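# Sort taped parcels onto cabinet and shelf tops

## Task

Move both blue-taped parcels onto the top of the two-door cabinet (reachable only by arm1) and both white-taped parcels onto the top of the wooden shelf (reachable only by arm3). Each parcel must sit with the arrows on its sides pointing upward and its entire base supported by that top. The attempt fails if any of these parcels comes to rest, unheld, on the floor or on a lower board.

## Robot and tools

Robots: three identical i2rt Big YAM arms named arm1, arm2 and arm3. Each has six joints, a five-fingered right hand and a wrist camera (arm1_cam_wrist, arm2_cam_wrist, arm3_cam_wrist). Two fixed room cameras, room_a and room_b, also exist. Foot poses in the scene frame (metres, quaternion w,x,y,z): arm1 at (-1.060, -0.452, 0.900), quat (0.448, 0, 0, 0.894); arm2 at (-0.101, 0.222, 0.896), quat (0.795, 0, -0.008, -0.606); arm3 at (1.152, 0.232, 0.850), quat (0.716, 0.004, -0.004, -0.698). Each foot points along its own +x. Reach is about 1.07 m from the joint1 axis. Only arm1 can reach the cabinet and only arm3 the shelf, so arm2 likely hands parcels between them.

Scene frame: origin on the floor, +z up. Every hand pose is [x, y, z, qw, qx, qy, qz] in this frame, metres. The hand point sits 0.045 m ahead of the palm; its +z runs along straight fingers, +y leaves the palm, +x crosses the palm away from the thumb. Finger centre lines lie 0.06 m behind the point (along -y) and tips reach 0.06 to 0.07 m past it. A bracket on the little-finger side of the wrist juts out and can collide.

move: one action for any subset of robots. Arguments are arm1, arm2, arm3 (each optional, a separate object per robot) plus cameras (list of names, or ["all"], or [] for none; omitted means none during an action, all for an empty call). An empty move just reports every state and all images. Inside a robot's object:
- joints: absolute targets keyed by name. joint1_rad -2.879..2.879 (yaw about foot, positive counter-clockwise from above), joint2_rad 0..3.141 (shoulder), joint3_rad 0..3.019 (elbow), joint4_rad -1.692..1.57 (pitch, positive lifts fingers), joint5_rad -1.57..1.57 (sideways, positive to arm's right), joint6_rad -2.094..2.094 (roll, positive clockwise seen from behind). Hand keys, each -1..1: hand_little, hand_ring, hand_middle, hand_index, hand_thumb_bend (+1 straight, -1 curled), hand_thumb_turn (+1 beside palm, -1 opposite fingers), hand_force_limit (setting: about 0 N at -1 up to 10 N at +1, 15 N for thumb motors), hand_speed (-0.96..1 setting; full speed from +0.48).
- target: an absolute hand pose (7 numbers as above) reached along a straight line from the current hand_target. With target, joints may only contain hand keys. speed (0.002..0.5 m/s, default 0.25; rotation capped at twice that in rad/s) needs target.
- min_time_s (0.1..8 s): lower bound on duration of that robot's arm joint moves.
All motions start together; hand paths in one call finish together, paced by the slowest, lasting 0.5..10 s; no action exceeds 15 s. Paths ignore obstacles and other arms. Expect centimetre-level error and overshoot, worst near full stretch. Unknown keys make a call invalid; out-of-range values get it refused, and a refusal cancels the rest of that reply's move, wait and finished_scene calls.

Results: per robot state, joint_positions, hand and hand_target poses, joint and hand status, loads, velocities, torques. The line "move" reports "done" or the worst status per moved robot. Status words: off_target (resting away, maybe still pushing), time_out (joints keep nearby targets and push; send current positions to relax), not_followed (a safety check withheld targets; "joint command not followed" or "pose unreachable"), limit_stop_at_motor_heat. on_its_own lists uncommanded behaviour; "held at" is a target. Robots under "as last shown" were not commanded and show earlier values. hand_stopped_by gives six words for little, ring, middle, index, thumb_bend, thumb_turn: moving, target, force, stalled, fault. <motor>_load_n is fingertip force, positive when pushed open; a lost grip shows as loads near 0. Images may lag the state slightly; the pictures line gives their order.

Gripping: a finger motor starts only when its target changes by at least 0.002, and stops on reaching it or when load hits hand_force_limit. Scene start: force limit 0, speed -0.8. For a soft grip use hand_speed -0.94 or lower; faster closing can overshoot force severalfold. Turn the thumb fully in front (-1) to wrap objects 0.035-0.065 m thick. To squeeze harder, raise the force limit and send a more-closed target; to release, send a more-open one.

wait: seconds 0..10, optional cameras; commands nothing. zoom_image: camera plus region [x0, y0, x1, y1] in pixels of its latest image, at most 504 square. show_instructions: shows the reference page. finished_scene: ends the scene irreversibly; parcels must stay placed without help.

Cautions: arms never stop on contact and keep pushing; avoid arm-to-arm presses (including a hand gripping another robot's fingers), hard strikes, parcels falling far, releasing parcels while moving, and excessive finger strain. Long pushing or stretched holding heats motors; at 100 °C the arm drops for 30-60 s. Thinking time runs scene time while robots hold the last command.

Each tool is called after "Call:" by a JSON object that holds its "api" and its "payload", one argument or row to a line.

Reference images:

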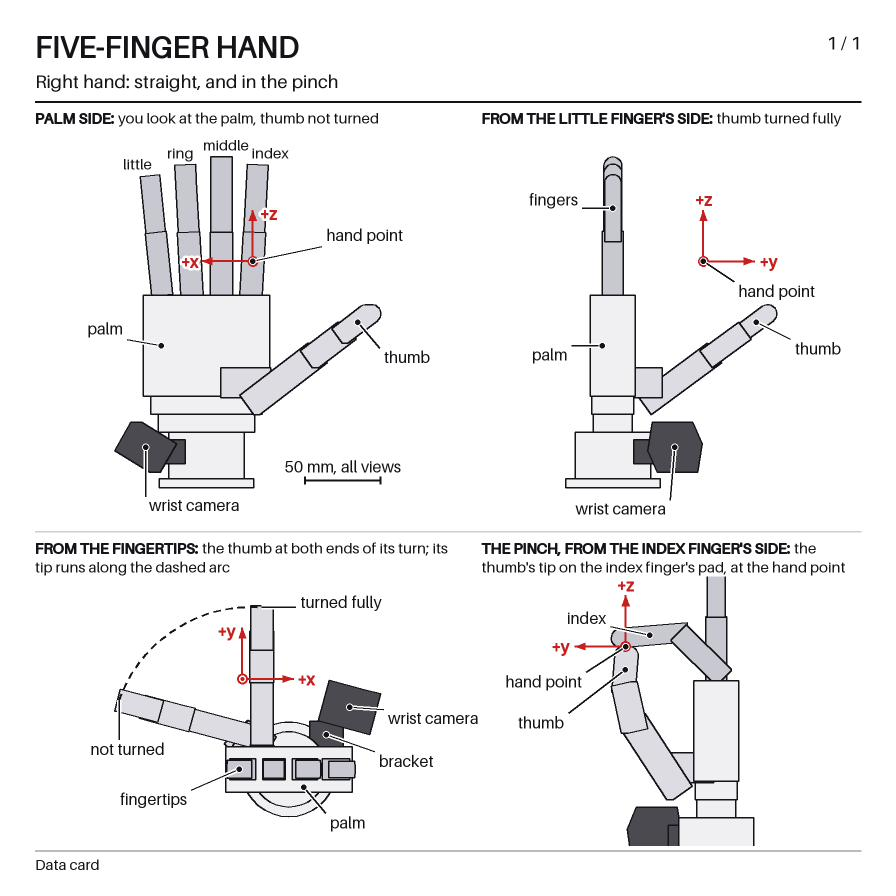

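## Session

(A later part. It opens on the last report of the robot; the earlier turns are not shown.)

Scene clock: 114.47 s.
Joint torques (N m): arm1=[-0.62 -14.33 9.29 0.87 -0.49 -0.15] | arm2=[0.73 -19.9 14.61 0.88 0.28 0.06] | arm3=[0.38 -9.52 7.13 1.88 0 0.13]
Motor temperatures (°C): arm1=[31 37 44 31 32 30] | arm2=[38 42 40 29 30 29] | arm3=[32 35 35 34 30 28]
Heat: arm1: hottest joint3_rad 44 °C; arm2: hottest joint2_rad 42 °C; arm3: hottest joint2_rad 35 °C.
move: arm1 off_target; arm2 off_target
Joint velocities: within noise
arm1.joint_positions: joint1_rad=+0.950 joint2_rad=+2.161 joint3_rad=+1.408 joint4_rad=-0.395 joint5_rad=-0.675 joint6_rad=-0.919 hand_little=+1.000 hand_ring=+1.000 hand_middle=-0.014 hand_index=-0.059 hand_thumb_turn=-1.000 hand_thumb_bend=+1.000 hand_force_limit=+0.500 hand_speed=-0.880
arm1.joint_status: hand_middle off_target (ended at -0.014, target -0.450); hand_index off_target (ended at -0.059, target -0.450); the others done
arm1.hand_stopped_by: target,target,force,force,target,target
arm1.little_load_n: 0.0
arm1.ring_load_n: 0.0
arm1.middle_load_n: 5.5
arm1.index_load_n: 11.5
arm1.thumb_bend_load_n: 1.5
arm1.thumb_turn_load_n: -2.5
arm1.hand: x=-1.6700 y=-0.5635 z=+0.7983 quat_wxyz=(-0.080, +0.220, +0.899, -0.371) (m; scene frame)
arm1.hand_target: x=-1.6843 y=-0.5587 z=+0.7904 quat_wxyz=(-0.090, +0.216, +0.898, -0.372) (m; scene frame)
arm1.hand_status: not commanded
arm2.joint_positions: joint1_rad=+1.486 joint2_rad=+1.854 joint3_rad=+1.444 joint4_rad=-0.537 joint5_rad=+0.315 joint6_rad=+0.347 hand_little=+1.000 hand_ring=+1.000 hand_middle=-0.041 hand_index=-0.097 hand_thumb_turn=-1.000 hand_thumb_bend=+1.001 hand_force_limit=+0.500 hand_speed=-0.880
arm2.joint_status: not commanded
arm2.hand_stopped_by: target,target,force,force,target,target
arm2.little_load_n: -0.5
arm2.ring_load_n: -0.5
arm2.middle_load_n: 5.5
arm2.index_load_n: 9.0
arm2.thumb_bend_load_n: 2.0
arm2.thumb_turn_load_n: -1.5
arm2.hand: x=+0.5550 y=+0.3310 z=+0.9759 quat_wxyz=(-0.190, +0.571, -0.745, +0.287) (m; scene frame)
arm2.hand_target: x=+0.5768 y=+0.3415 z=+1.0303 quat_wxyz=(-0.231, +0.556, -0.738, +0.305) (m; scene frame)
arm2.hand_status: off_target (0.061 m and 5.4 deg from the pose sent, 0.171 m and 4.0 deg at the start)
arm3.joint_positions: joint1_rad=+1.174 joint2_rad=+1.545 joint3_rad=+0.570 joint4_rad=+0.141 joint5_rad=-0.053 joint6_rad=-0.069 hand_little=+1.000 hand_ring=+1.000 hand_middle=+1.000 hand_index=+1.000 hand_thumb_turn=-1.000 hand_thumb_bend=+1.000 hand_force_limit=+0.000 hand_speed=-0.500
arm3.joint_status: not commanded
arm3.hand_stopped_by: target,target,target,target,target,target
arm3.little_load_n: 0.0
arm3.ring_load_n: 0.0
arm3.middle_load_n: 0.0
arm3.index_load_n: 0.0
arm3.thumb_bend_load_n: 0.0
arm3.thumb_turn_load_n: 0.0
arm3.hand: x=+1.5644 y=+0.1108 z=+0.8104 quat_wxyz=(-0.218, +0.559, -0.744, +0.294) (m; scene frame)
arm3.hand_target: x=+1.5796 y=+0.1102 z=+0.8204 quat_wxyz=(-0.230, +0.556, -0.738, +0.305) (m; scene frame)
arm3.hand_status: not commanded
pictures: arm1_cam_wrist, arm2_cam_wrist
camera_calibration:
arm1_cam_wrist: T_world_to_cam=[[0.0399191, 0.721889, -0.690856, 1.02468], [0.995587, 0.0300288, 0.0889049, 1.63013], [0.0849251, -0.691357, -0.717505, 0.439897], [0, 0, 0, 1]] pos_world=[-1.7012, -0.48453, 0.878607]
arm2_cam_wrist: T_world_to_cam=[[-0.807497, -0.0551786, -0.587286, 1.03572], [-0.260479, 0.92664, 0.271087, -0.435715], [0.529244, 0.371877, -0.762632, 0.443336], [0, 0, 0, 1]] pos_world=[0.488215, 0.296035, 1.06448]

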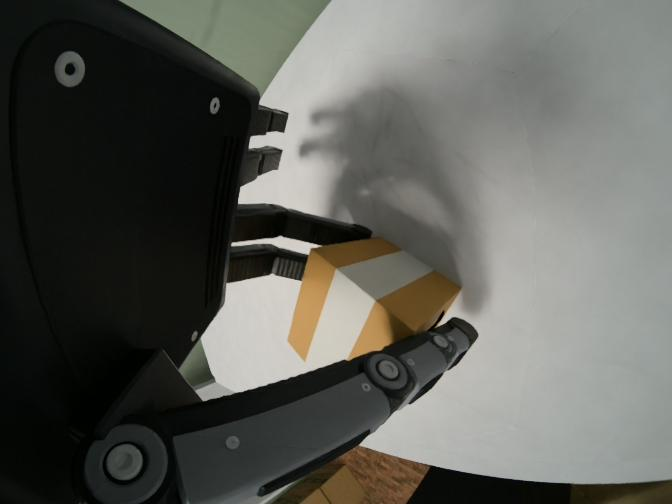

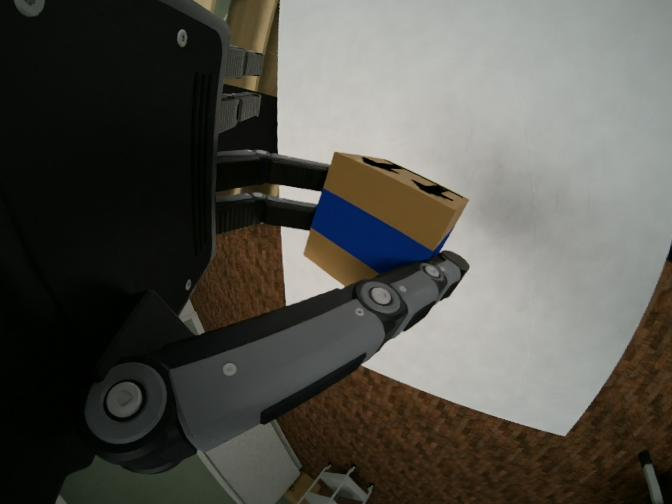

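Call:
{"api": "move", "payload": {
  "arm1": {"target": [-1.680, -0.559, 0.93, 0.0893, -0.2157, -0.8984, 0.3721], "speed": 0.08},
  "arm2": {"joints": {"joint2_rad": 1.5, "joint3_rad": 1.15, "joint4_rad": -0.5}, "min_time_s": 3},
  "cameras": ["arm1_cam_wrist", "room_a"]
}}

Scene clock: 124.07 s.
Joint torques (N m): arm1=[-0.32 -16.56 10.73 0.09 -0.48 -0.14] | arm2=[0.62 -15.97 8.96 1.99 0.29 0.02] | arm3=[0.09 -9.88 7.1 1.69 0 0.15]
Motor temperatures (°C): arm1=[31 37 44 31 32 30] | arm2=[38 43 41 29 30 29] | arm3=[32 35 35 34 29 28]
Heat: arm1: hottest joint3_rad 44 °C; arm2: hottest joint2_rad 43 °C; arm3: hottest joint2_rad 35 °C.
move: arm1 off_target; arm2 done
Joint velocities: within noise
arm1.joint_positions: joint1_rad=+0.950 joint2_rad=+1.983 joint3_rad=+1.458 joint4_rad=-0.652 joint5_rad=-0.675 joint6_rad=-0.920 hand_little=+1.000 hand_ring=+1.000 hand_middle=-0.014 hand_index=-0.059 hand_thumb_turn=-1.000 hand_thumb_bend=+1.000 hand_force_limit=+0.500 hand_speed=-0.880
arm1.joint_status: not commanded
arm1.hand_stopped_by: target,target,force,force,target,target
arm1.little_load_n: 0.0
arm1.ring_load_n: 0.0
arm1.middle_load_n: 6.0
arm1.index_load_n: 11.5
arm1.thumb_bend_load_n: 1.5
arm1.thumb_turn_load_n: -2.0
arm1.hand: x=-1.6614 y=-0.5632 z=+0.9099 quat_wxyz=(-0.068, +0.225, +0.900, -0.368) (m; scene frame)
arm1.hand_target: x=-1.6791 y=-0.5588 z=+0.9303 quat_wxyz=(-0.089, +0.216, +0.898, -0.372) (m; scene frame)
arm1.hand_status: off_target (0.028 m and 2.8 deg from the pose sent, 0.132 m and 1.2 deg at the start)
arm2.joint_positions: joint1_rad=+1.486 joint2_rad=+1.532 joint3_rad=+1.153 joint4_rad=-0.520 joint5_rad=+0.315 joint6_rad=+0.347 hand_little=+1.000 hand_ring=+1.000 hand_middle=-0.041 hand_index=-0.097 hand_thumb_turn=-1.000 hand_thumb_bend=+1.001 hand_force_limit=+0.500 hand_speed=-0.880
arm2.joint_status: all done
arm2.hand_stopped_by: target,target,force,force,target,target
arm2.little_load_n: -0.5
arm2.ring_load_n: 0.0
arm2.middle_load_n: 6.0
arm2.index_load_n: 9.5
arm2.thumb_bend_load_n: 2.0
arm2.thumb_turn_load_n: -1.5
arm2.hand: x=+0.4544 y=+0.3129 z=+1.0281 quat_wxyz=(-0.210, +0.563, -0.742, +0.297) (m; scene frame)
arm2.hand_target: x=+0.4573 y=+0.3185 z=+1.0475 quat_wxyz=(-0.233, +0.555, -0.737, +0.306) (m; scene frame)
arm2.hand_status: not commanded
arm3: as last shown
arm3.thumb_turn_load_n: 0.5
pictures: arm1_cam_wrist, room_a
camera_calibration:
arm1_cam_wrist: T_world_to_cam=[[0.0588181, 0.72257, -0.688791, 1.13112], [0.992647, 0.0307859, 0.117061, 1.58155], [0.10579, -0.690612, -0.715447, 0.552654], [0, 0, 0, 1]] pos_world=[-1.69492, -0.484332, 0.989359]

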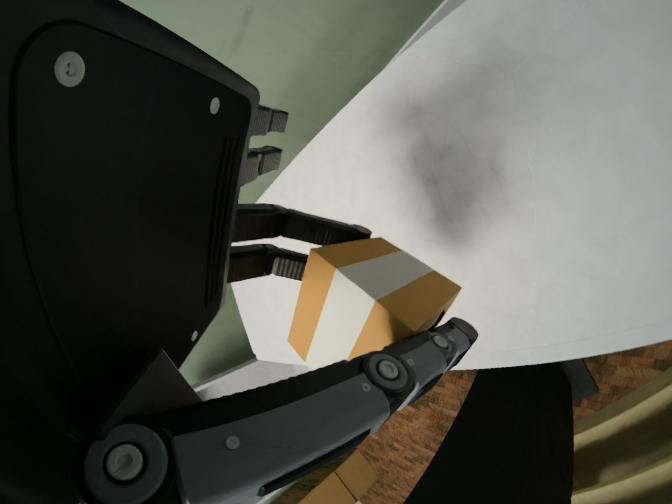

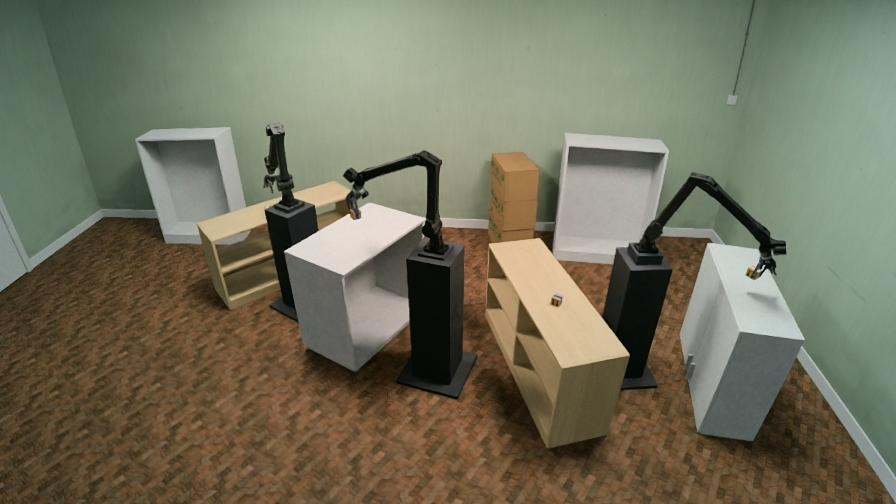

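Call:
{"api": "zoom_image", "payload": {
  "camera": "arm1_cam_wrist",
  "region": [220, 200, 500, 410]
}}

Call:
{"api": "move", "payload": {
  "arm1": {"joints": {"joint1_rad": -0.8, "joint2_rad": 1.5, "joint3_rad": 1.2, "joint4_rad": 0.25, "joint5_rad": 0.1, "joint6_rad": -1.57}, "min_time_s": 5},
  "arm2": {"joints": {"joint1_rad": -1.585}, "min_time_s": 6},
  "cameras": ["room_a", "room_b", "arm1_cam_wrist"]
}}

Scaled by 1.800 from the camera's 672x504 image, which has a finer 960x720 frame.

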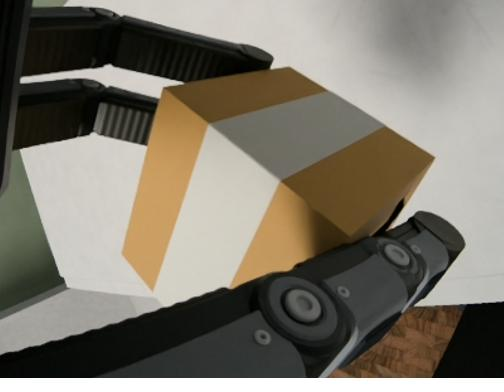

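Scene clock: 134.10 s.
Joint torques (N m): arm1=[0.56 -12.4 8.83 2.13 0.05 -0.22] | arm2=[0.91 -15.62 9.01 1.99 0.18 0.02] | arm3=[0.62 -9.99 7.2 1.83 -0.04 0.17]
Motor temperatures (°C): arm1=[31 37 45 31 31 30] | arm2=[38 42 41 29 30 29] | arm3=[32 35 35 33 29 28]
Heat: arm1: hottest joint3_rad 45 °C; arm2: hottest joint2_rad 42 °C; arm3: hottest joint2_rad 35 °C.
move: arm1 done; arm2 done
Joint velocities: within noise
arm1.joint_positions: joint1_rad=-0.807 joint2_rad=+1.513 joint3_rad=+1.206 joint4_rad=+0.233 joint5_rad=+0.100 joint6_rad=-1.555 hand_little=+1.000 hand_ring=+1.000 hand_middle=-0.014 hand_index=-0.059 hand_thumb_turn=-1.000 hand_thumb_bend=+1.000 hand_force_limit=+0.500 hand_speed=-0.880
arm1.joint_status: all done
arm1.hand_stopped_by: target,target,force,force,target,target
arm1.little_load_n: 0.0
arm1.ring_load_n: 0.0
arm1.middle_load_n: 5.5
arm1.index_load_n: 11.5
arm1.thumb_bend_load_n: 1.5
arm1.thumb_turn_load_n: -1.5
arm1.hand: x=-0.8681 y=+0.2154 z=+1.2457 quat_wxyz=(-0.415, +0.584, +0.442, +0.539) (m; scene frame)
arm1.hand_target: x=-0.8731 y=+0.2139 z=+1.2558 quat_wxyz=(-0.419, +0.573, +0.443, +0.547) (m; scene frame)
arm1.hand_status: not commanded
arm2.joint_positions: joint1_rad=-1.592 joint2_rad=+1.532 joint3_rad=+1.153 joint4_rad=-0.520 joint5_rad=+0.317 joint6_rad=+0.347 hand_little=+1.000 hand_ring=+1.000 hand_middle=-0.041 hand_index=-0.097 hand_thumb_turn=-1.000 hand_thumb_bend=+1.001 hand_force_limit=+0.500 hand_speed=-0.880
arm2.joint_status: all done
arm2.hand_stopped_by: target,target,force,force,target,target
arm2.little_load_n: 0.0
arm2.ring_load_n: 0.0
arm2.middle_load_n: 6.0
arm2.index_load_n: 9.5
arm2.thumb_bend_load_n: 2.0
arm2.thumb_turn_load_n: -1.5
arm2.hand: x=-0.6531 y=+0.0985 z=+1.0173 quat_wxyz=(+0.277, -0.729, -0.588, +0.216) (m; scene frame)
arm2.hand_target: x=-0.6563 y=+0.0936 z=+1.0367 quat_wxyz=(+0.285, -0.725, -0.579, +0.239) (m; scene frame)
arm2.hand_status: not commanded
arm3: as last shown
arm3.thumb_turn_load_n: 0.0
pictures: arm1_cam_wrist, room_a, room_b
camera_calibration:
arm1_cam_wrist: T_world_to_cam=[[0.932459, -0.207171, 0.295974, 0.485024], [0.155117, -0.510306, -0.845888, 1.31974], [0.326281, 0.834666, -0.443704, 0.771089], [0, 0, 0, 1]] pos_world=[-0.908571, 0.130353, 1.31493]

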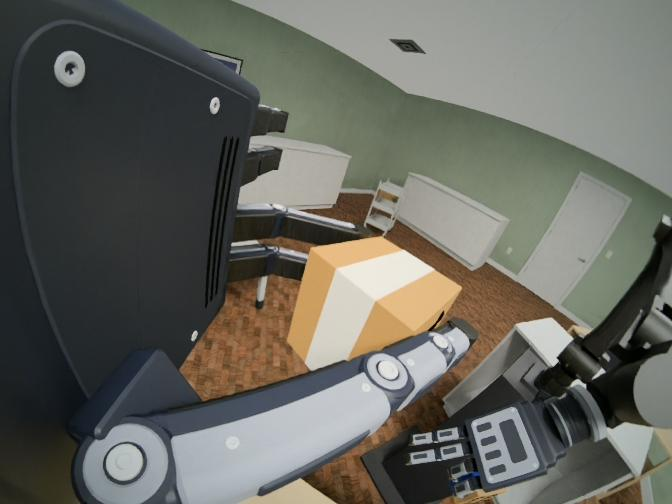

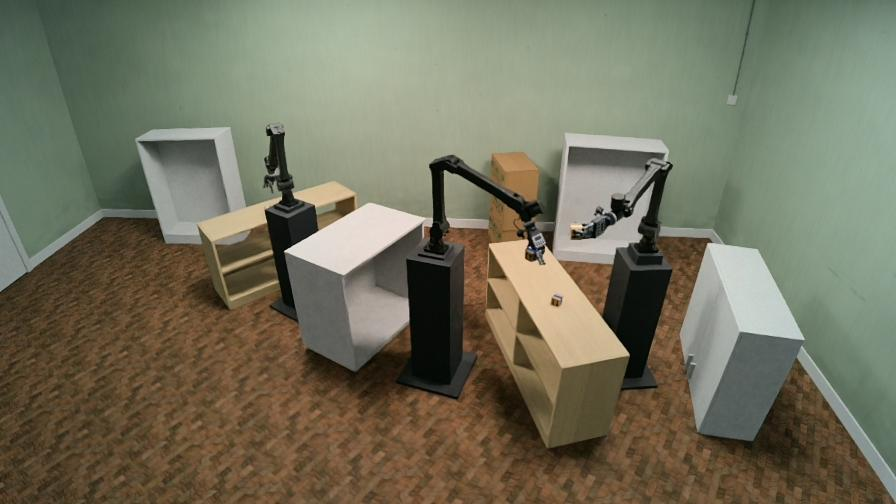

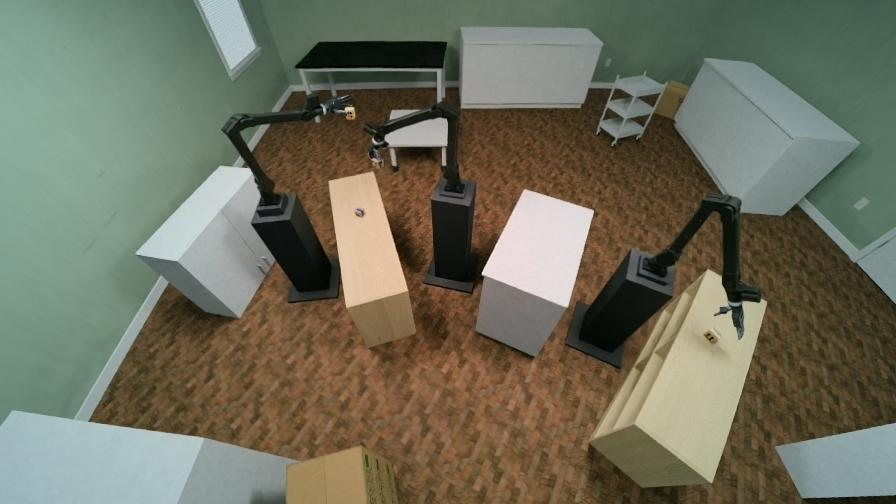

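Call:
{"api": "move", "payload": {
  "arm2": {"target": [-0.835, 0.036, 0.80, 0.2995, -0.7231, -0.5752, 0.2382], "speed": 0.15},
  "cameras": ["arm2_cam_wrist", "room_a", "room_b"]
}}

Scene clock: 142.90 s.
Joint torques (N m): arm1=[0.56 -12.4 8.83 2.07 0.05 -0.23] | arm2=[1.49 -21.01 12.12 1.92 0.33 0.05] | arm3=[-0.32 -9.41 7.1 1.89 -0.04 0.16]
Motor temperatures (°C): arm1=[31 38 45 31 31 30] | arm2=[38 42 41 29 30 28] | arm3=[32 35 35 33 29 28]
Heat: arm1: hottest joint3_rad 45 °C; arm2: hottest joint2_rad 42 °C; arm3: hottest joint2_rad 35 °C.
move: arm2 off_target
Joint velocities: within noise
arm1, arm3: as last shown
arm2.joint_positions: joint1_rad=-1.575 joint2_rad=+2.235 joint3_rad=+1.501 joint4_rad=-0.177 joint5_rad=+0.352 joint6_rad=+0.352 hand_little=+1.000 hand_ring=+1.000 hand_middle=-0.041 hand_index=-0.097 hand_thumb_turn=-1.000 hand_thumb_bend=+1.001 hand_force_limit=+0.500 hand_speed=-0.880
arm2.joint_status: not commanded
arm2.hand_stopped_by: target,target,force,force,target,target
arm2.little_load_n: 0.0
arm2.ring_load_n: 0.0
arm2.middle_load_n: 5.5
arm2.index_load_n: 9.5
arm2.thumb_bend_load_n: 2.0
arm2.thumb_turn_load_n: -1.5
arm2.hand: x=-0.8041 y=+0.0519 z=+0.7759 quat_wxyz=(+0.287, -0.728, -0.588, +0.206) (m; scene frame)
arm2.hand_target: x=-0.8326 y=+0.0366 z=+0.8016 quat_wxyz=(+0.299, -0.723, -0.575, +0.238) (m; scene frame)
arm2.hand_status: off_target (0.042 m and 4.3 deg from the pose sent, 0.290 m and 3.9 deg at the start)
pictures: arm2_cam_wrist, room_a, room_b
camera_calibration:
arm2_cam_wrist: T_world_to_cam=[[0.791562, 0.0983057, -0.60313, 1.09548], [0.316455, -0.91027, 0.266956, 0.0854986], [-0.522767, -0.402176, -0.751644, 0.299576], [0, 0, 0, 1]] pos_world=[-0.737588, 0.0906172, 0.863066]

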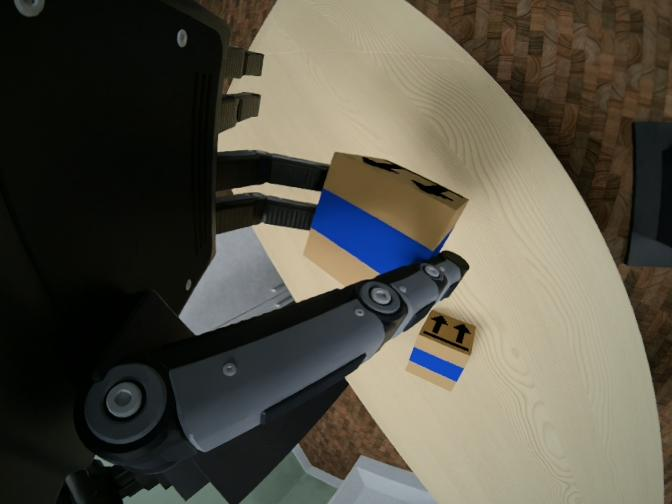

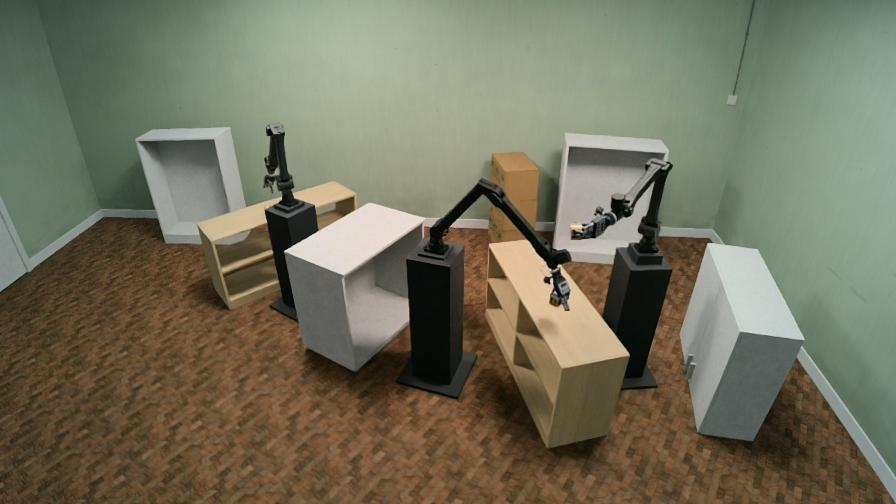

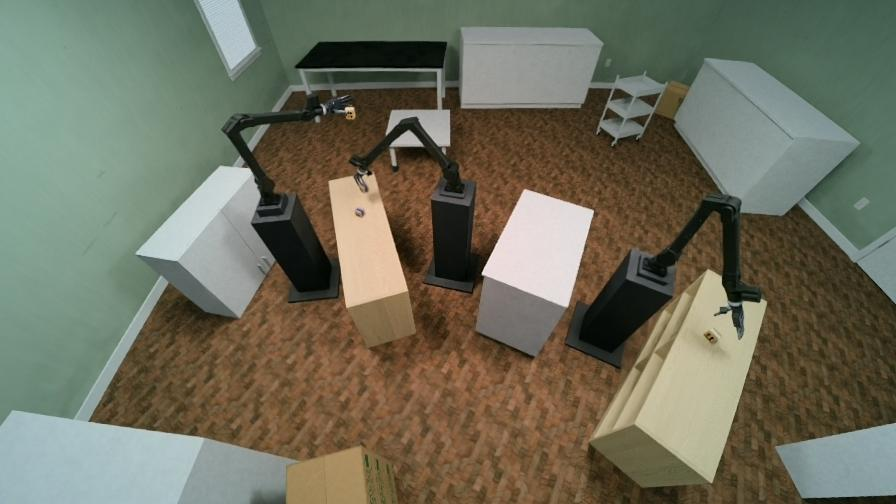

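Call:
{"api": "move", "payload": {
  "arm2": {"target": [-0.848, 0.028, 0.72, 0.2995, -0.7231, -0.5752, 0.2382], "speed": 0.08},
  "cameras": ["arm2_cam_wrist"]
}}

Scene clock: 146.80 s.
Joint torques (N m): arm1=[0.56 -12.4 8.84 2.11 0.03 -0.23] | arm2=[1.32 -21.01 11.49 2 0.37 0.08] | arm3=[0.26 -10.52 7.1 1.91 -0.03 0.14]
Motor temperatures (°C): arm1=[31 38 45 31 31 30] | arm2=[38 42 41 29 30 28] | arm3=[32 35 35 33 29 28]
Heat: arm1: hottest joint3_rad 45 °C; arm2: hottest joint2_rad 42 °C; arm3: hottest joint2_rad 35 °C.
move: arm2 off_target
Joint velocities: within noise
arm1, arm3: as last shown
arm1.middle_load_n: 6.0
arm1.index_load_n: 12.0
arm2.joint_positions: joint1_rad=-1.571 joint2_rad=+2.399 joint3_rad=+1.581 joint4_rad=-0.086 joint5_rad=+0.355 joint6_rad=+0.355 hand_little=+1.000 hand_ring=+1.000 hand_middle=-0.041 hand_index=-0.097 hand_thumb_turn=-1.000 hand_thumb_bend=+1.001 hand_force_limit=+0.500 hand_speed=-0.880
arm2.joint_status: not commanded
arm2.hand_stopped_by: target,target,force,force,target,target
arm2.little_load_n: 0.0
arm2.ring_load_n: 0.0
arm2.middle_load_n: 5.5
arm2.index_load_n: 9.5
arm2.thumb_bend_load_n: 2.0
arm2.thumb_turn_load_n: -1.5
arm2.hand: x=-0.8188 y=+0.0439 z=+0.7032 quat_wxyz=(+0.288, -0.727, -0.587, +0.209) (m; scene frame)
arm2.hand_target: x=-0.8458 y=+0.0283 z=+0.7217 quat_wxyz=(+0.299, -0.723, -0.575, +0.238) (m; scene frame)
arm2.hand_status: off_target (0.037 m and 3.9 deg from the pose sent, 0.075 m and 4.3 deg at the start)
pictures: arm2_cam_wrist
camera_calibration:
arm2_cam_wrist: T_world_to_cam=[[0.787451, 0.0974647, -0.608623, 1.0647], [0.318294, -0.909876, 0.266109, 0.104426], [-0.527835, -0.403269, -0.747505, 0.227083], [0, 0, 0, 1]] pos_world=[-0.751779, 0.0828192, 0.78996]

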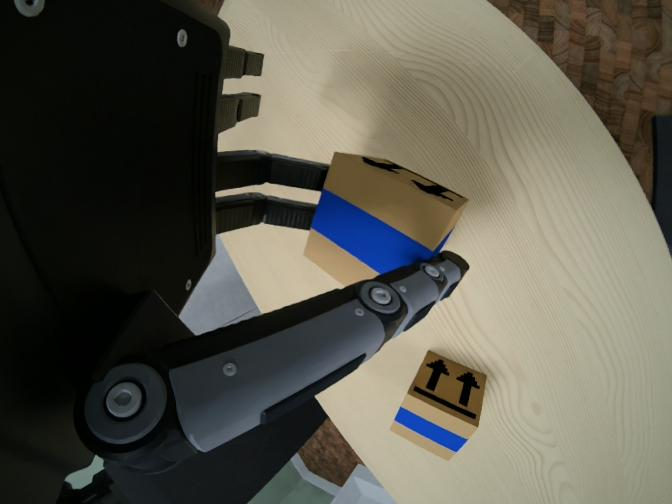

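Call:
{"api": "move", "payload": {
  "arm2": {"target": [-0.848, 0.028, 0.695, 0.2995, -0.7231, -0.5752, 0.2382], "speed": 0.05},
  "cameras": ["arm2_cam_wrist"]
}}

Scene clock: 150.07 s.
Joint torques (N m): arm1=[0.5 -12.45 8.79 2.06 0.04 -0.24] | arm2=[1.03 -21.66 11.12 1.88 0.38 0.05] | arm3=[0.03 -10.46 7.27 1.98 -0.01 0.14]
Motor temperatures (°C): arm1=[31 38 45 31 31 30] | arm2=[38 43 41 29 30 28] | arm3=[32 35 35 33 29 28]
Heat: arm1: hottest joint3_rad 45 °C; arm2: hottest joint2_rad 43 °C; arm3: hottest joint2_rad 35 °C.
move: arm2 off_target
Joint velocities: within noise
arm1, arm3: as last shown
arm1.middle_load_n: 5.5
arm1.index_load_n: 11.5
arm2.joint_positions: joint1_rad=-1.571 joint2_rad=+2.450 joint3_rad=+1.596 joint4_rad=-0.052 joint5_rad=+0.355 joint6_rad=+0.355 hand_little=+1.000 hand_ring=+1.000 hand_middle=-0.041 hand_index=-0.097 hand_thumb_turn=-1.000 hand_thumb_bend=+1.001 hand_force_limit=+0.500 hand_speed=-0.880
arm2.joint_status: not commanded
arm2.hand_stopped_by: target,target,force,force,target,target
arm2.little_load_n: 0.0
arm2.ring_load_n: 0.0
arm2.middle_load_n: 5.5
arm2.index_load_n: 9.0
arm2.thumb_bend_load_n: 2.0
arm2.thumb_turn_load_n: -1.5
arm2.hand: x=-0.8183 y=+0.0437 z=+0.6774 quat_wxyz=(+0.288, -0.727, -0.587, +0.208) (m; scene frame)
arm2.hand_target: x=-0.8458 y=+0.0283 z=+0.6967 quat_wxyz=(+0.299, -0.723, -0.575, +0.238) (m; scene frame)
arm2.hand_status: off_target (0.038 m and 3.9 deg from the pose sent, 0.034 m and 3.9 deg at the start)
arm3.index_load_n: -0.5
pictures: arm2_cam_wrist
camera_calibration:
arm2_cam_wrist: T_world_to_cam=[[0.788131, 0.0973075, -0.607767, 1.04859], [0.317766, -0.909983, 0.266374, 0.110301], [-0.527138, -0.403066, -0.748107, 0.208854], [0, 0, 0, 1]] pos_world=[-0.75138, 0.0825188, 0.764161]

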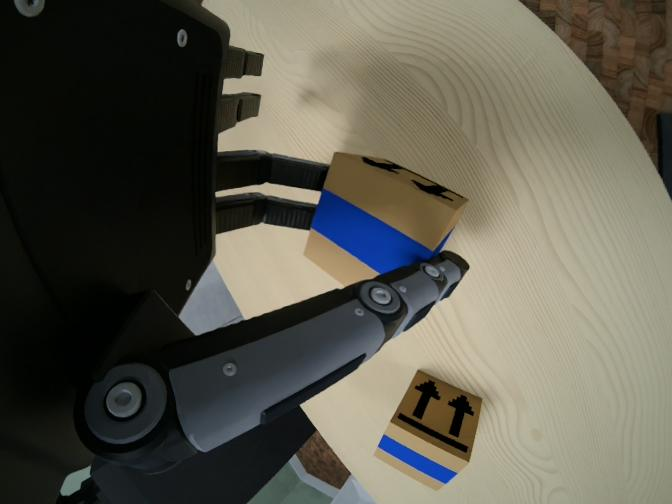

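Call:
{"api": "move", "payload": {
  "arm2": {"target": [-0.848, 0.028, 0.683, 0.2995, -0.7231, -0.5752, 0.2382], "speed": 0.03},
  "cameras": ["arm2_cam_wrist"]
}}

Scene clock: 151.63 s.
Joint torques (N m): arm1=[0.56 -12.4 8.8 2.11 0.03 -0.23] | arm2=[1.44 -21.25 11 1.91 0.34 0.04] | arm3=[0.26 -9.93 7.09 1.88 -0.04 0.13]
Motor temperatures (°C): arm1=[31 38 45 31 31 30] | arm2=[38 43 41 29 30 28] | arm3=[32 35 35 33 29 28]
Heat: arm1: hottest joint3_rad 45 °C; arm2: hottest joint2_rad 43 °C; arm3: hottest joint2_rad 35 °C.
move: arm2 off_target
Joint velocities: within noise
arm1, arm3: as last shown
arm1.index_load_n: 12.0
arm2.joint_positions: joint1_rad=-1.571 joint2_rad=+2.469 joint3_rad=+1.608 joint4_rad=-0.038 joint5_rad=+0.355 joint6_rad=+0.355 hand_little=+1.000 hand_ring=+1.000 hand_middle=-0.041 hand_index=-0.097 hand_thumb_turn=-1.000 hand_thumb_bend=+1.001 hand_force_limit=+0.500 hand_speed=-0.880
arm2.joint_status: not commanded
arm2.hand_stopped_by: target,target,force,force,target,target
arm2.little_load_n: 0.0
arm2.ring_load_n: 0.0
arm2.middle_load_n: 6.0
arm2.index_load_n: 9.5
arm2.thumb_bend_load_n: 2.0
arm2.thumb_turn_load_n: -1.5
arm2.hand: x=-0.8213 y=+0.0428 z=+0.6702 quat_wxyz=(+0.289, -0.727, -0.586, +0.212) (m; scene frame)
arm2.hand_target: x=-0.8461 y=+0.0282 z=+0.6845 quat_wxyz=(+0.299, -0.723, -0.575, +0.238) (m; scene frame)
arm2.hand_status: off_target (0.033 m and 3.5 deg from the pose sent, 0.034 m and 3.9 deg at the start)
arm3.index_load_n: 0.0
pictures: arm2_cam_wrist
camera_calibration:
arm2_cam_wrist: T_world_to_cam=[[0.783869, 0.0960883, -0.613446, 1.04696], [0.319557, -0.909503, 0.265872, 0.114137], [-0.532384, -0.40444, -0.743637, 0.194377], [0, 0, 0, 1]] pos_world=[-0.753671, 0.0818213, 0.756455]

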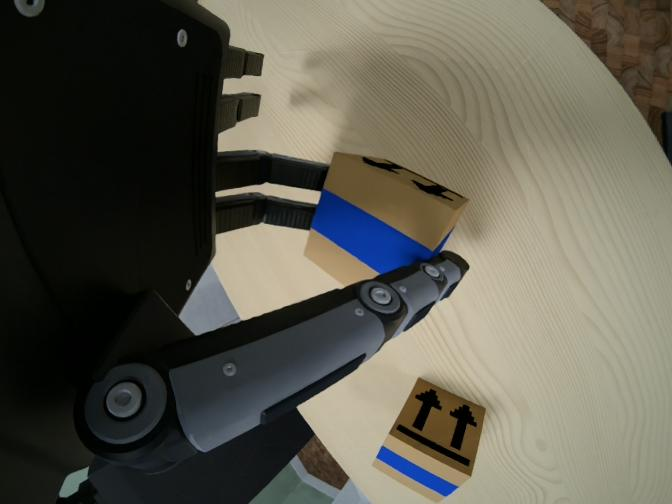

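Call:
{"api": "zoom_image", "payload": {
  "camera": "arm2_cam_wrist",
  "region": [260, 60, 520, 300]
}}

Scaled by 1.938 from the camera's 672x504 image, which has a finer 960x720 frame.

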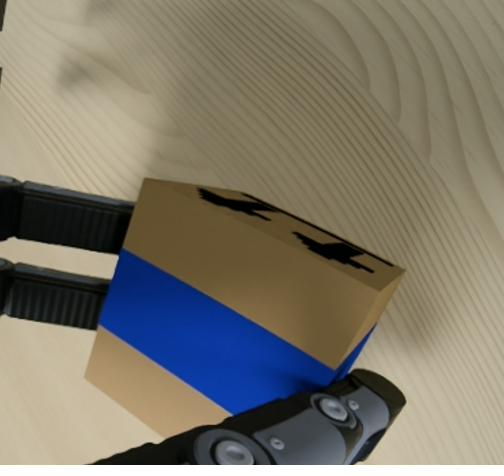

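Call:
{"api": "move", "payload": {
  "arm2": {"target": [-0.848, 0.028, 0.673, 0.2995, -0.7231, -0.5752, 0.2382], "speed": 0.03},
  "cameras": ["arm2_cam_wrist"]
}}

Call:
{"api": "zoom_image", "payload": {
  "camera": "arm2_cam_wrist",
  "region": [260, 60, 520, 300]
}}

Scene clock: 156.53 s.
Joint torques (N m): arm1=[0.5 -12.57 8.84 2.1 0.04 -0.24] | arm2=[1.44 -19.66 10.89 2 0.35 0.05] | arm3=[0.44 -10.11 7.15 1.94 -0.03 0.2]
Motor temperatures (°C): arm1=[31 38 45 31 31 30] | arm2=[38 43 41 29 30 28] | arm3=[32 35 35 33 29 28]
Heat: arm1: hottest joint3_rad 45 °C; arm2: hottest joint2_rad 43 °C; arm3: hottest joint2_rad 35 °C.
move: arm2 off_target
Joint velocities: within noise
arm1, arm3: as last shown
arm1.index_load_n: 11.5
arm2.joint_positions: joint1_rad=-1.571 joint2_rad=+2.476 joint3_rad=+1.618 joint4_rad=-0.028 joint5_rad=+0.355 joint6_rad=+0.355 hand_little=+1.000 hand_ring=+1.000 hand_middle=-0.041 hand_index=-0.097 hand_thumb_turn=-1.000 hand_thumb_bend=+1.001 hand_force_limit=+0.500 hand_speed=-0.880
arm2.joint_status: not commanded
arm2.hand_stopped_by: target,target,force,force,target,target
arm2.little_load_n: 0.0
arm2.ring_load_n: 0.0
arm2.middle_load_n: 5.5
arm2.index_load_n: 8.5
arm2.thumb_bend_load_n: 1.5
arm2.thumb_turn_load_n: -2.0
arm2.hand: x=-0.8262 y=+0.0411 z=+0.6703 quat_wxyz=(+0.292, -0.726, -0.584, +0.217) (m; scene frame)
arm2.hand_target: x=-0.8463 y=+0.0281 z=+0.6742 quat_wxyz=(+0.299, -0.723, -0.575, +0.238) (m; scene frame)
arm2.hand_status: off_target (0.026 m and 2.8 deg from the pose sent, 0.031 m and 3.5 deg at the start)
pictures: arm2_cam_wrist
camera_calibration:
arm2_cam_wrist: T_world_to_cam=[[0.776308, 0.0940974, -0.623291, 1.05153], [0.322934, -0.908549, 0.265051, 0.117485], [-0.54135, -0.407043, -0.735701, 0.178435], [0, 0, 0, 1]] pos_world=[-0.757654, 0.0804261, 0.755543]

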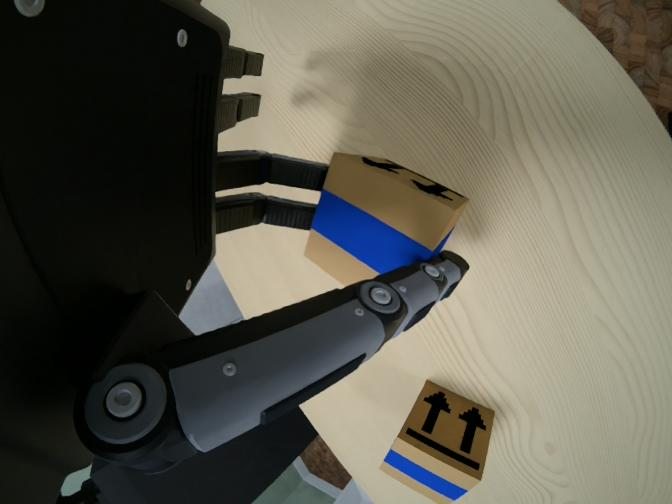

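Scaled by 1.938 from the camera's 672x504 image, which has a finer 960x720 frame.

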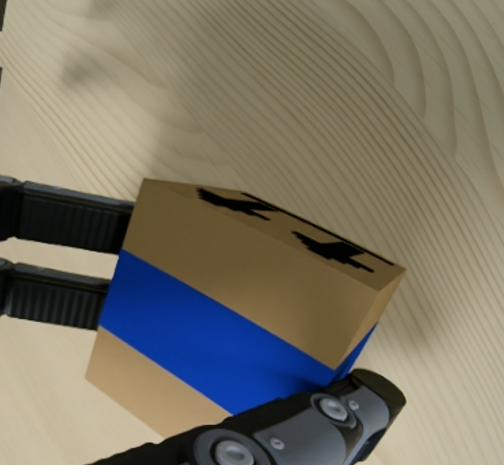

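Call:
{"api": "move", "payload": {
  "arm2": {"joints": {"hand_index": 0.35, "hand_middle": 0.35, "hand_speed": -0.7}},
  "cameras": ["arm2_cam_wrist"]
}}

Scene clock: 158.97 s.
Joint torques (N m): arm1=[0.5 -12.4 8.83 2.13 0.05 -0.23] | arm2=[1.32 -21.01 10.63 1.95 0.33 0.02] | arm3=[-0.26 -9.82 7.19 1.95 -0.05 0.11]
Motor temperatures (°C): arm1=[31 38 45 31 31 30] | arm2=[38 43 41 29 30 28] | arm3=[32 35 35 33 29 28]
Heat: arm1: hottest joint3_rad 45 °C; arm2: hottest joint2_rad 43 °C; arm3: hottest joint2_rad 35 °C.
move: arm2 done
Joint velocities: within noise
arm1: as last shown
arm2.joint_positions: joint1_rad=-1.571 joint2_rad=+2.486 joint3_rad=+1.619 joint4_rad=-0.025 joint5_rad=+0.355 joint6_rad=+0.355 hand_little=+1.000 hand_ring=+1.000 hand_middle=+0.350 hand_index=+0.350 hand_thumb_turn=-1.000 hand_thumb_bend=+1.000 hand_force_limit=+0.500 hand_speed=-0.700
arm2.joint_status: all done
arm2.hand_stopped_by: target,target,target,target,target,target
arm2.little_load_n: 0.0
arm2.ring_load_n: 0.0
arm2.middle_load_n: 0.0
arm2.index_load_n: 0.0
arm2.thumb_bend_load_n: 0.0
arm2.thumb_turn_load_n: 0.0
arm2.hand: x=-0.8244 y=+0.0416 z=+0.6640 quat_wxyz=(+0.291, -0.726, -0.585, +0.215) (m; scene frame)
arm2.hand_target: x=-0.8464 y=+0.0281 z=+0.6742 quat_wxyz=(+0.299, -0.723, -0.575, +0.238) (m; scene frame)
arm2.hand_status: not commanded
arm3.joint_positions: joint1_rad=+1.174 joint2_rad=+1.545 joint3_rad=+0.570 joint4_rad=+0.141 joint5_rad=-0.053 joint6_rad=-0.069 hand_little=+1.000 hand_ring=+1.000 hand_middle=+1.000 hand_index=+1.000 hand_thumb_turn=-1.000 hand_thumb_bend=+1.000 hand_force_limit=+0.000 hand_speed=-0.500
arm3.joint_status: not commanded
arm3.hand_stopped_by: target,target,target,target,target,target
arm3.little_load_n: 0.0
arm3.ring_load_n: 0.0
arm3.middle_load_n: 0.0
arm3.index_load_n: 0.0
arm3.thumb_bend_load_n: 0.0
arm3.thumb_turn_load_n: 0.0
arm3.hand: x=+1.5644 y=+0.1108 z=+0.8104 quat_wxyz=(-0.218, +0.559, -0.744, +0.294) (m; scene frame)
arm3.hand_target: x=+1.5796 y=+0.1102 z=+0.8204 quat_wxyz=(-0.230, +0.556, -0.738, +0.305) (m; scene frame)
arm3.hand_status: not commanded
pictures: arm2_cam_wrist
camera_calibration:
arm2_cam_wrist: T_world_to_cam=[[0.779271, 0.0950182, -0.619442, 1.04602], [0.321785, -0.908855, 0.2654, 0.117764], [-0.537766, -0.406145, -0.738819, 0.179949], [0, 0, 0, 1]] pos_world=[-0.756261, 0.0807244, 0.749648]

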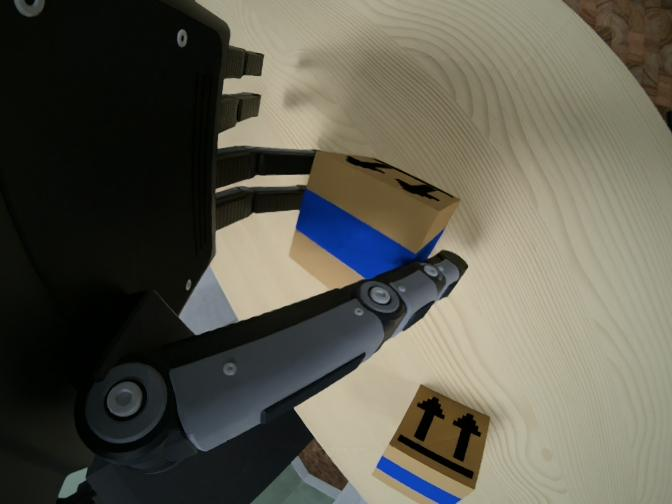

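Call:
{"api": "move", "payload": {
  "arm2": {"joints": {"hand_index": 0.7, "hand_middle": 0.7, "hand_speed": 0}},
  "cameras": []
}}

Call:
{"api": "move", "payload": {
  "arm2": {"target": [-0.844, 0.029, 0.78, 0.2995, -0.7231, -0.5752, 0.2382], "speed": 0.08},
  "cameras": ["arm2_cam_wrist"]
}}

Scene clock: 160.77 s.
Joint torques (N m): arm1=[0.62 -12.45 8.84 2.14 0.04 -0.22] | arm2=[1.61 -20.84 10.59 1.91 0.34 0.03] | arm3=[-0.21 -10.23 7.13 1.85 0 0.15]
Motor temperatures (°C): arm1=[31 38 45 31 31 30] | arm2=[38 43 41 29 30 28] | arm3=[32 35 35 33 29 28]
Heat: arm1: hottest joint3_rad 45 °C; arm2: hottest joint2_rad 43 °C; arm3: hottest joint2_rad 35 °C.
move: arm2 done
Joint velocities: within noise
arm1, arm3: as last shown
arm1.index_load_n: 12.0
arm2.joint_positions: joint1_rad=-1.571 joint2_rad=+2.486 joint3_rad=+1.619 joint4_rad=-0.025 joint5_rad=+0.355 joint6_rad=+0.356 hand_little=+1.000 hand_ring=+1.000 hand_middle=+0.700 hand_index=+0.700 hand_thumb_turn=-1.000 hand_thumb_bend=+1.000 hand_force_limit=+0.500 hand_speed=+0.000
arm2.joint_status: all done
arm2.hand_stopped_by: target,target,target,target,target,target
arm2.little_load_n: 0.0
arm2.ring_load_n: 0.0
arm2.middle_load_n: 0.0
arm2.index_load_n: 0.0
arm2.thumb_bend_load_n: 0.0
arm2.thumb_turn_load_n: 0.0
arm2.hand: x=-0.8244 y=+0.0415 z=+0.6640 quat_wxyz=(+0.291, -0.727, -0.584, +0.215) (m; scene frame)
arm2.hand_target: x=-0.8464 y=+0.0281 z=+0.6742 quat_wxyz=(+0.299, -0.723, -0.575, +0.239) (m; scene frame)
arm2.hand_status: not commanded
pictures: none
No camera images: "cameras" was empty.

Scene clock: 162.83 s.
Joint torques (N m): arm1=[0.62 -12.34 8.83 2.1 0.04 -0.24] | arm2=[1.44 -24.82 7.1 0.92 0.34 0.04] | arm3=[0.32 -9.47 7.15 1.76 -0.03 0.2]
Motor temperatures (°C): arm1=[31 38 45 31 31 30] | arm2=[38 43 41 29 30 28] | arm3=[32 35 35 33 29 28]
Heat: arm1: hottest joint3_rad 45 °C; arm2: hottest joint2_rad 43 °C; arm3: hottest joint2_rad 35 °C.
move: arm2 off_target
Joint velocities: within noise
arm1.joint_positions: joint1_rad=-0.807 joint2_rad=+1.513 joint3_rad=+1.206 joint4_rad=+0.233 joint5_rad=+0.100 joint6_rad=-1.555 hand_little=+1.000 hand_ring=+1.000 hand_middle=-0.014 hand_index=-0.059 hand_thumb_turn=-1.000 hand_thumb_bend=+1.000 hand_force_limit=+0.500 hand_speed=-0.880
arm1.joint_status: not commanded
arm1.hand_stopped_by: target,target,force,force,target,target
arm1.little_load_n: 0.0
arm1.ring_load_n: 0.0
arm1.middle_load_n: 5.5
arm1.index_load_n: 11.5
arm1.thumb_bend_load_n: 1.5
arm1.thumb_turn_load_n: -1.5
arm1.hand: x=-0.8681 y=+0.2154 z=+1.2457 quat_wxyz=(-0.415, +0.584, +0.442, +0.539) (m; scene frame)
arm1.hand_target: x=-0.8731 y=+0.2139 z=+1.2558 quat_wxyz=(-0.419, +0.573, +0.443, +0.547) (m; scene frame)
arm1.hand_status: not commanded
arm2.joint_positions: joint1_rad=-1.570 joint2_rad=+2.339 joint3_rad=+1.615 joint4_rad=-0.142 joint5_rad=+0.356 joint6_rad=+0.356 hand_little=+1.000 hand_ring=+1.000 hand_middle=+0.700 hand_index=+0.700 hand_thumb_turn=-1.000 hand_thumb_bend=+1.000 hand_force_limit=+0.500 hand_speed=+0.000
arm2.joint_status: not commanded
arm2.hand_stopped_by: target,target,target,target,target,target
arm2.little_load_n: 0.0
arm2.ring_load_n: 0.0
arm2.middle_load_n: 0.0
arm2.index_load_n: 0.0
arm2.thumb_bend_load_n: 0.0
arm2.thumb_turn_load_n: 0.0
arm2.hand: x=-0.8402 y=+0.0383 z=+0.7537 quat_wxyz=(+0.296, -0.725, -0.580, +0.225) (m; scene frame)
arm2.hand_target: x=-0.8441 y=+0.0289 z=+0.7795 quat_wxyz=(+0.299, -0.723, -0.575, +0.238) (m; scene frame)
arm2.hand_status: off_target (0.028 m and 1.6 deg from the pose sent, 0.118 m and 3.1 deg at the start)
arm3: as last shown
pictures: arm2_cam_wrist
camera_calibration:
arm2_cam_wrist: T_world_to_cam=[[0.763905, 0.090084, -0.639011, 1.11619], [0.327172, -0.907578, 0.263173, 0.102267], [-0.556245, -0.410105, -0.722776, 0.20889], [0, 0, 0, 1]] pos_world=[-0.769928, 0.0779317, 0.837324]

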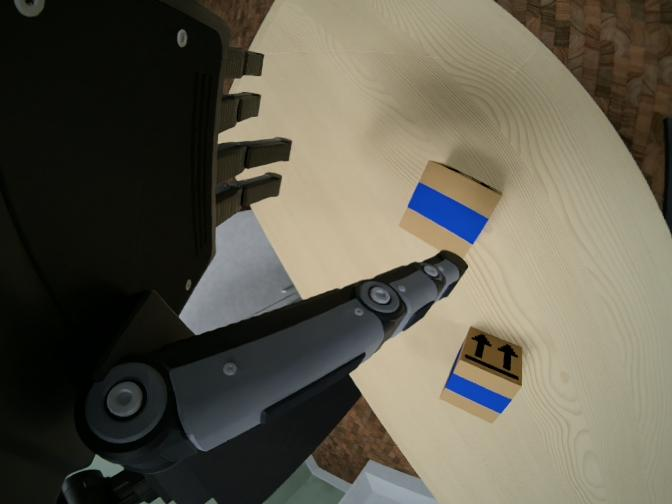

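Call:
{"api": "move", "payload": {
  "arm2": {"joints": {"joint1_rad": -0.3, "joint2_rad": 1.4, "joint3_rad": 1.2, "joint4_rad": -0.4}, "min_time_s": 3},
  "cameras": ["room_a", "room_b"]
}}

Scene clock: 168.03 s.
Joint torques (N m): arm1=[0.62 -12.34 8.85 2.1 0.04 -0.24] | arm2=[-0.32 -13.63 9.66 1.22 0.2 0.05] | arm3=[-0.03 -9.76 7.27 1.77 -0.04 0.12]
Motor temperatures (°C): arm1=[31 38 45 31 31 30] | arm2=[38 44 41 29 30 28] | arm3=[32 35 35 33 29 28]
Heat: arm1: hottest joint3_rad 45 °C; arm2: hottest joint2_rad 44 °C; arm3: hottest joint2_rad 35 °C.
move: arm2 done
Joint velocities: within noise
arm1, arm3: as last shown
arm1.ring_load_n: 0.5
arm2.joint_positions: joint1_rad=-0.296 joint2_rad=+1.417 joint3_rad=+1.204 joint4_rad=-0.392 joint5_rad=+0.359 joint6_rad=+0.356 hand_little=+1.000 hand_ring=+1.000 hand_middle=+0.700 hand_index=+0.700 hand_thumb_turn=-1.000 hand_thumb_bend=+1.000 hand_force_limit=+0.500 hand_speed=+0.000
arm2.joint_status: all done
arm2.hand_stopped_by: target,target,target,target,target,target
arm2.little_load_n: 0.0
arm2.ring_load_n: 0.0
arm2.middle_load_n: 0.0
arm2.index_load_n: 0.0
arm2.thumb_bend_load_n: 0.0
arm2.thumb_turn_load_n: 0.0
arm2.hand: x=-0.1422 y=-0.3783 z=+1.1428 quat_wxyz=(+0.075, -0.250, -0.838, +0.480) (m; scene frame)
arm2.hand_target: x=-0.1449 y=-0.3737 z=+1.1486 quat_wxyz=(+0.074, -0.257, -0.835, +0.481) (m; scene frame)
arm2.hand_status: not commanded
arm3.index_load_n: -0.5
pictures: room_a, room_b

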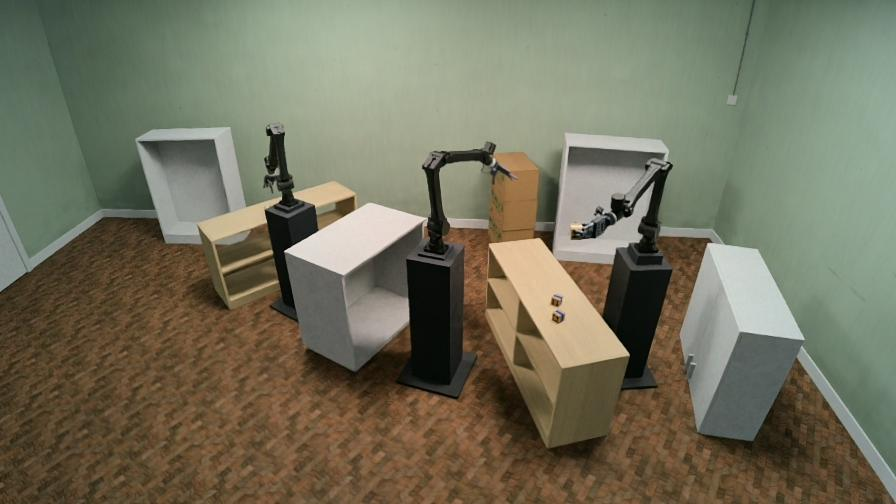

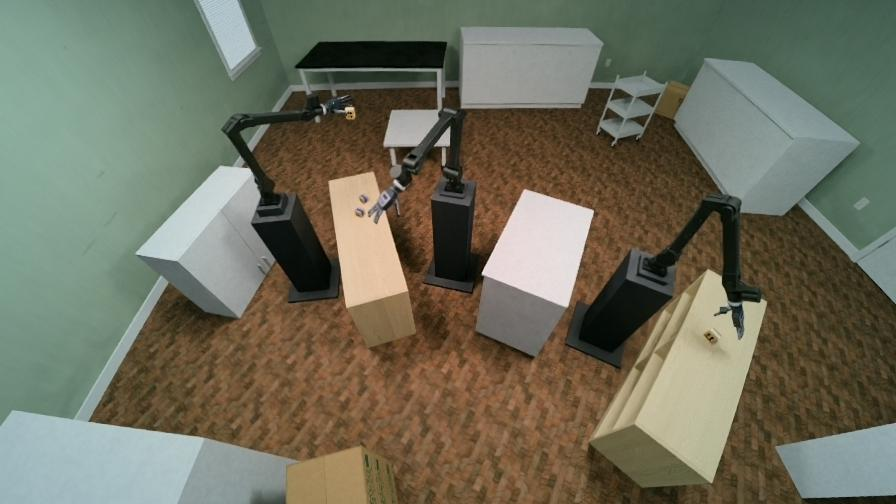

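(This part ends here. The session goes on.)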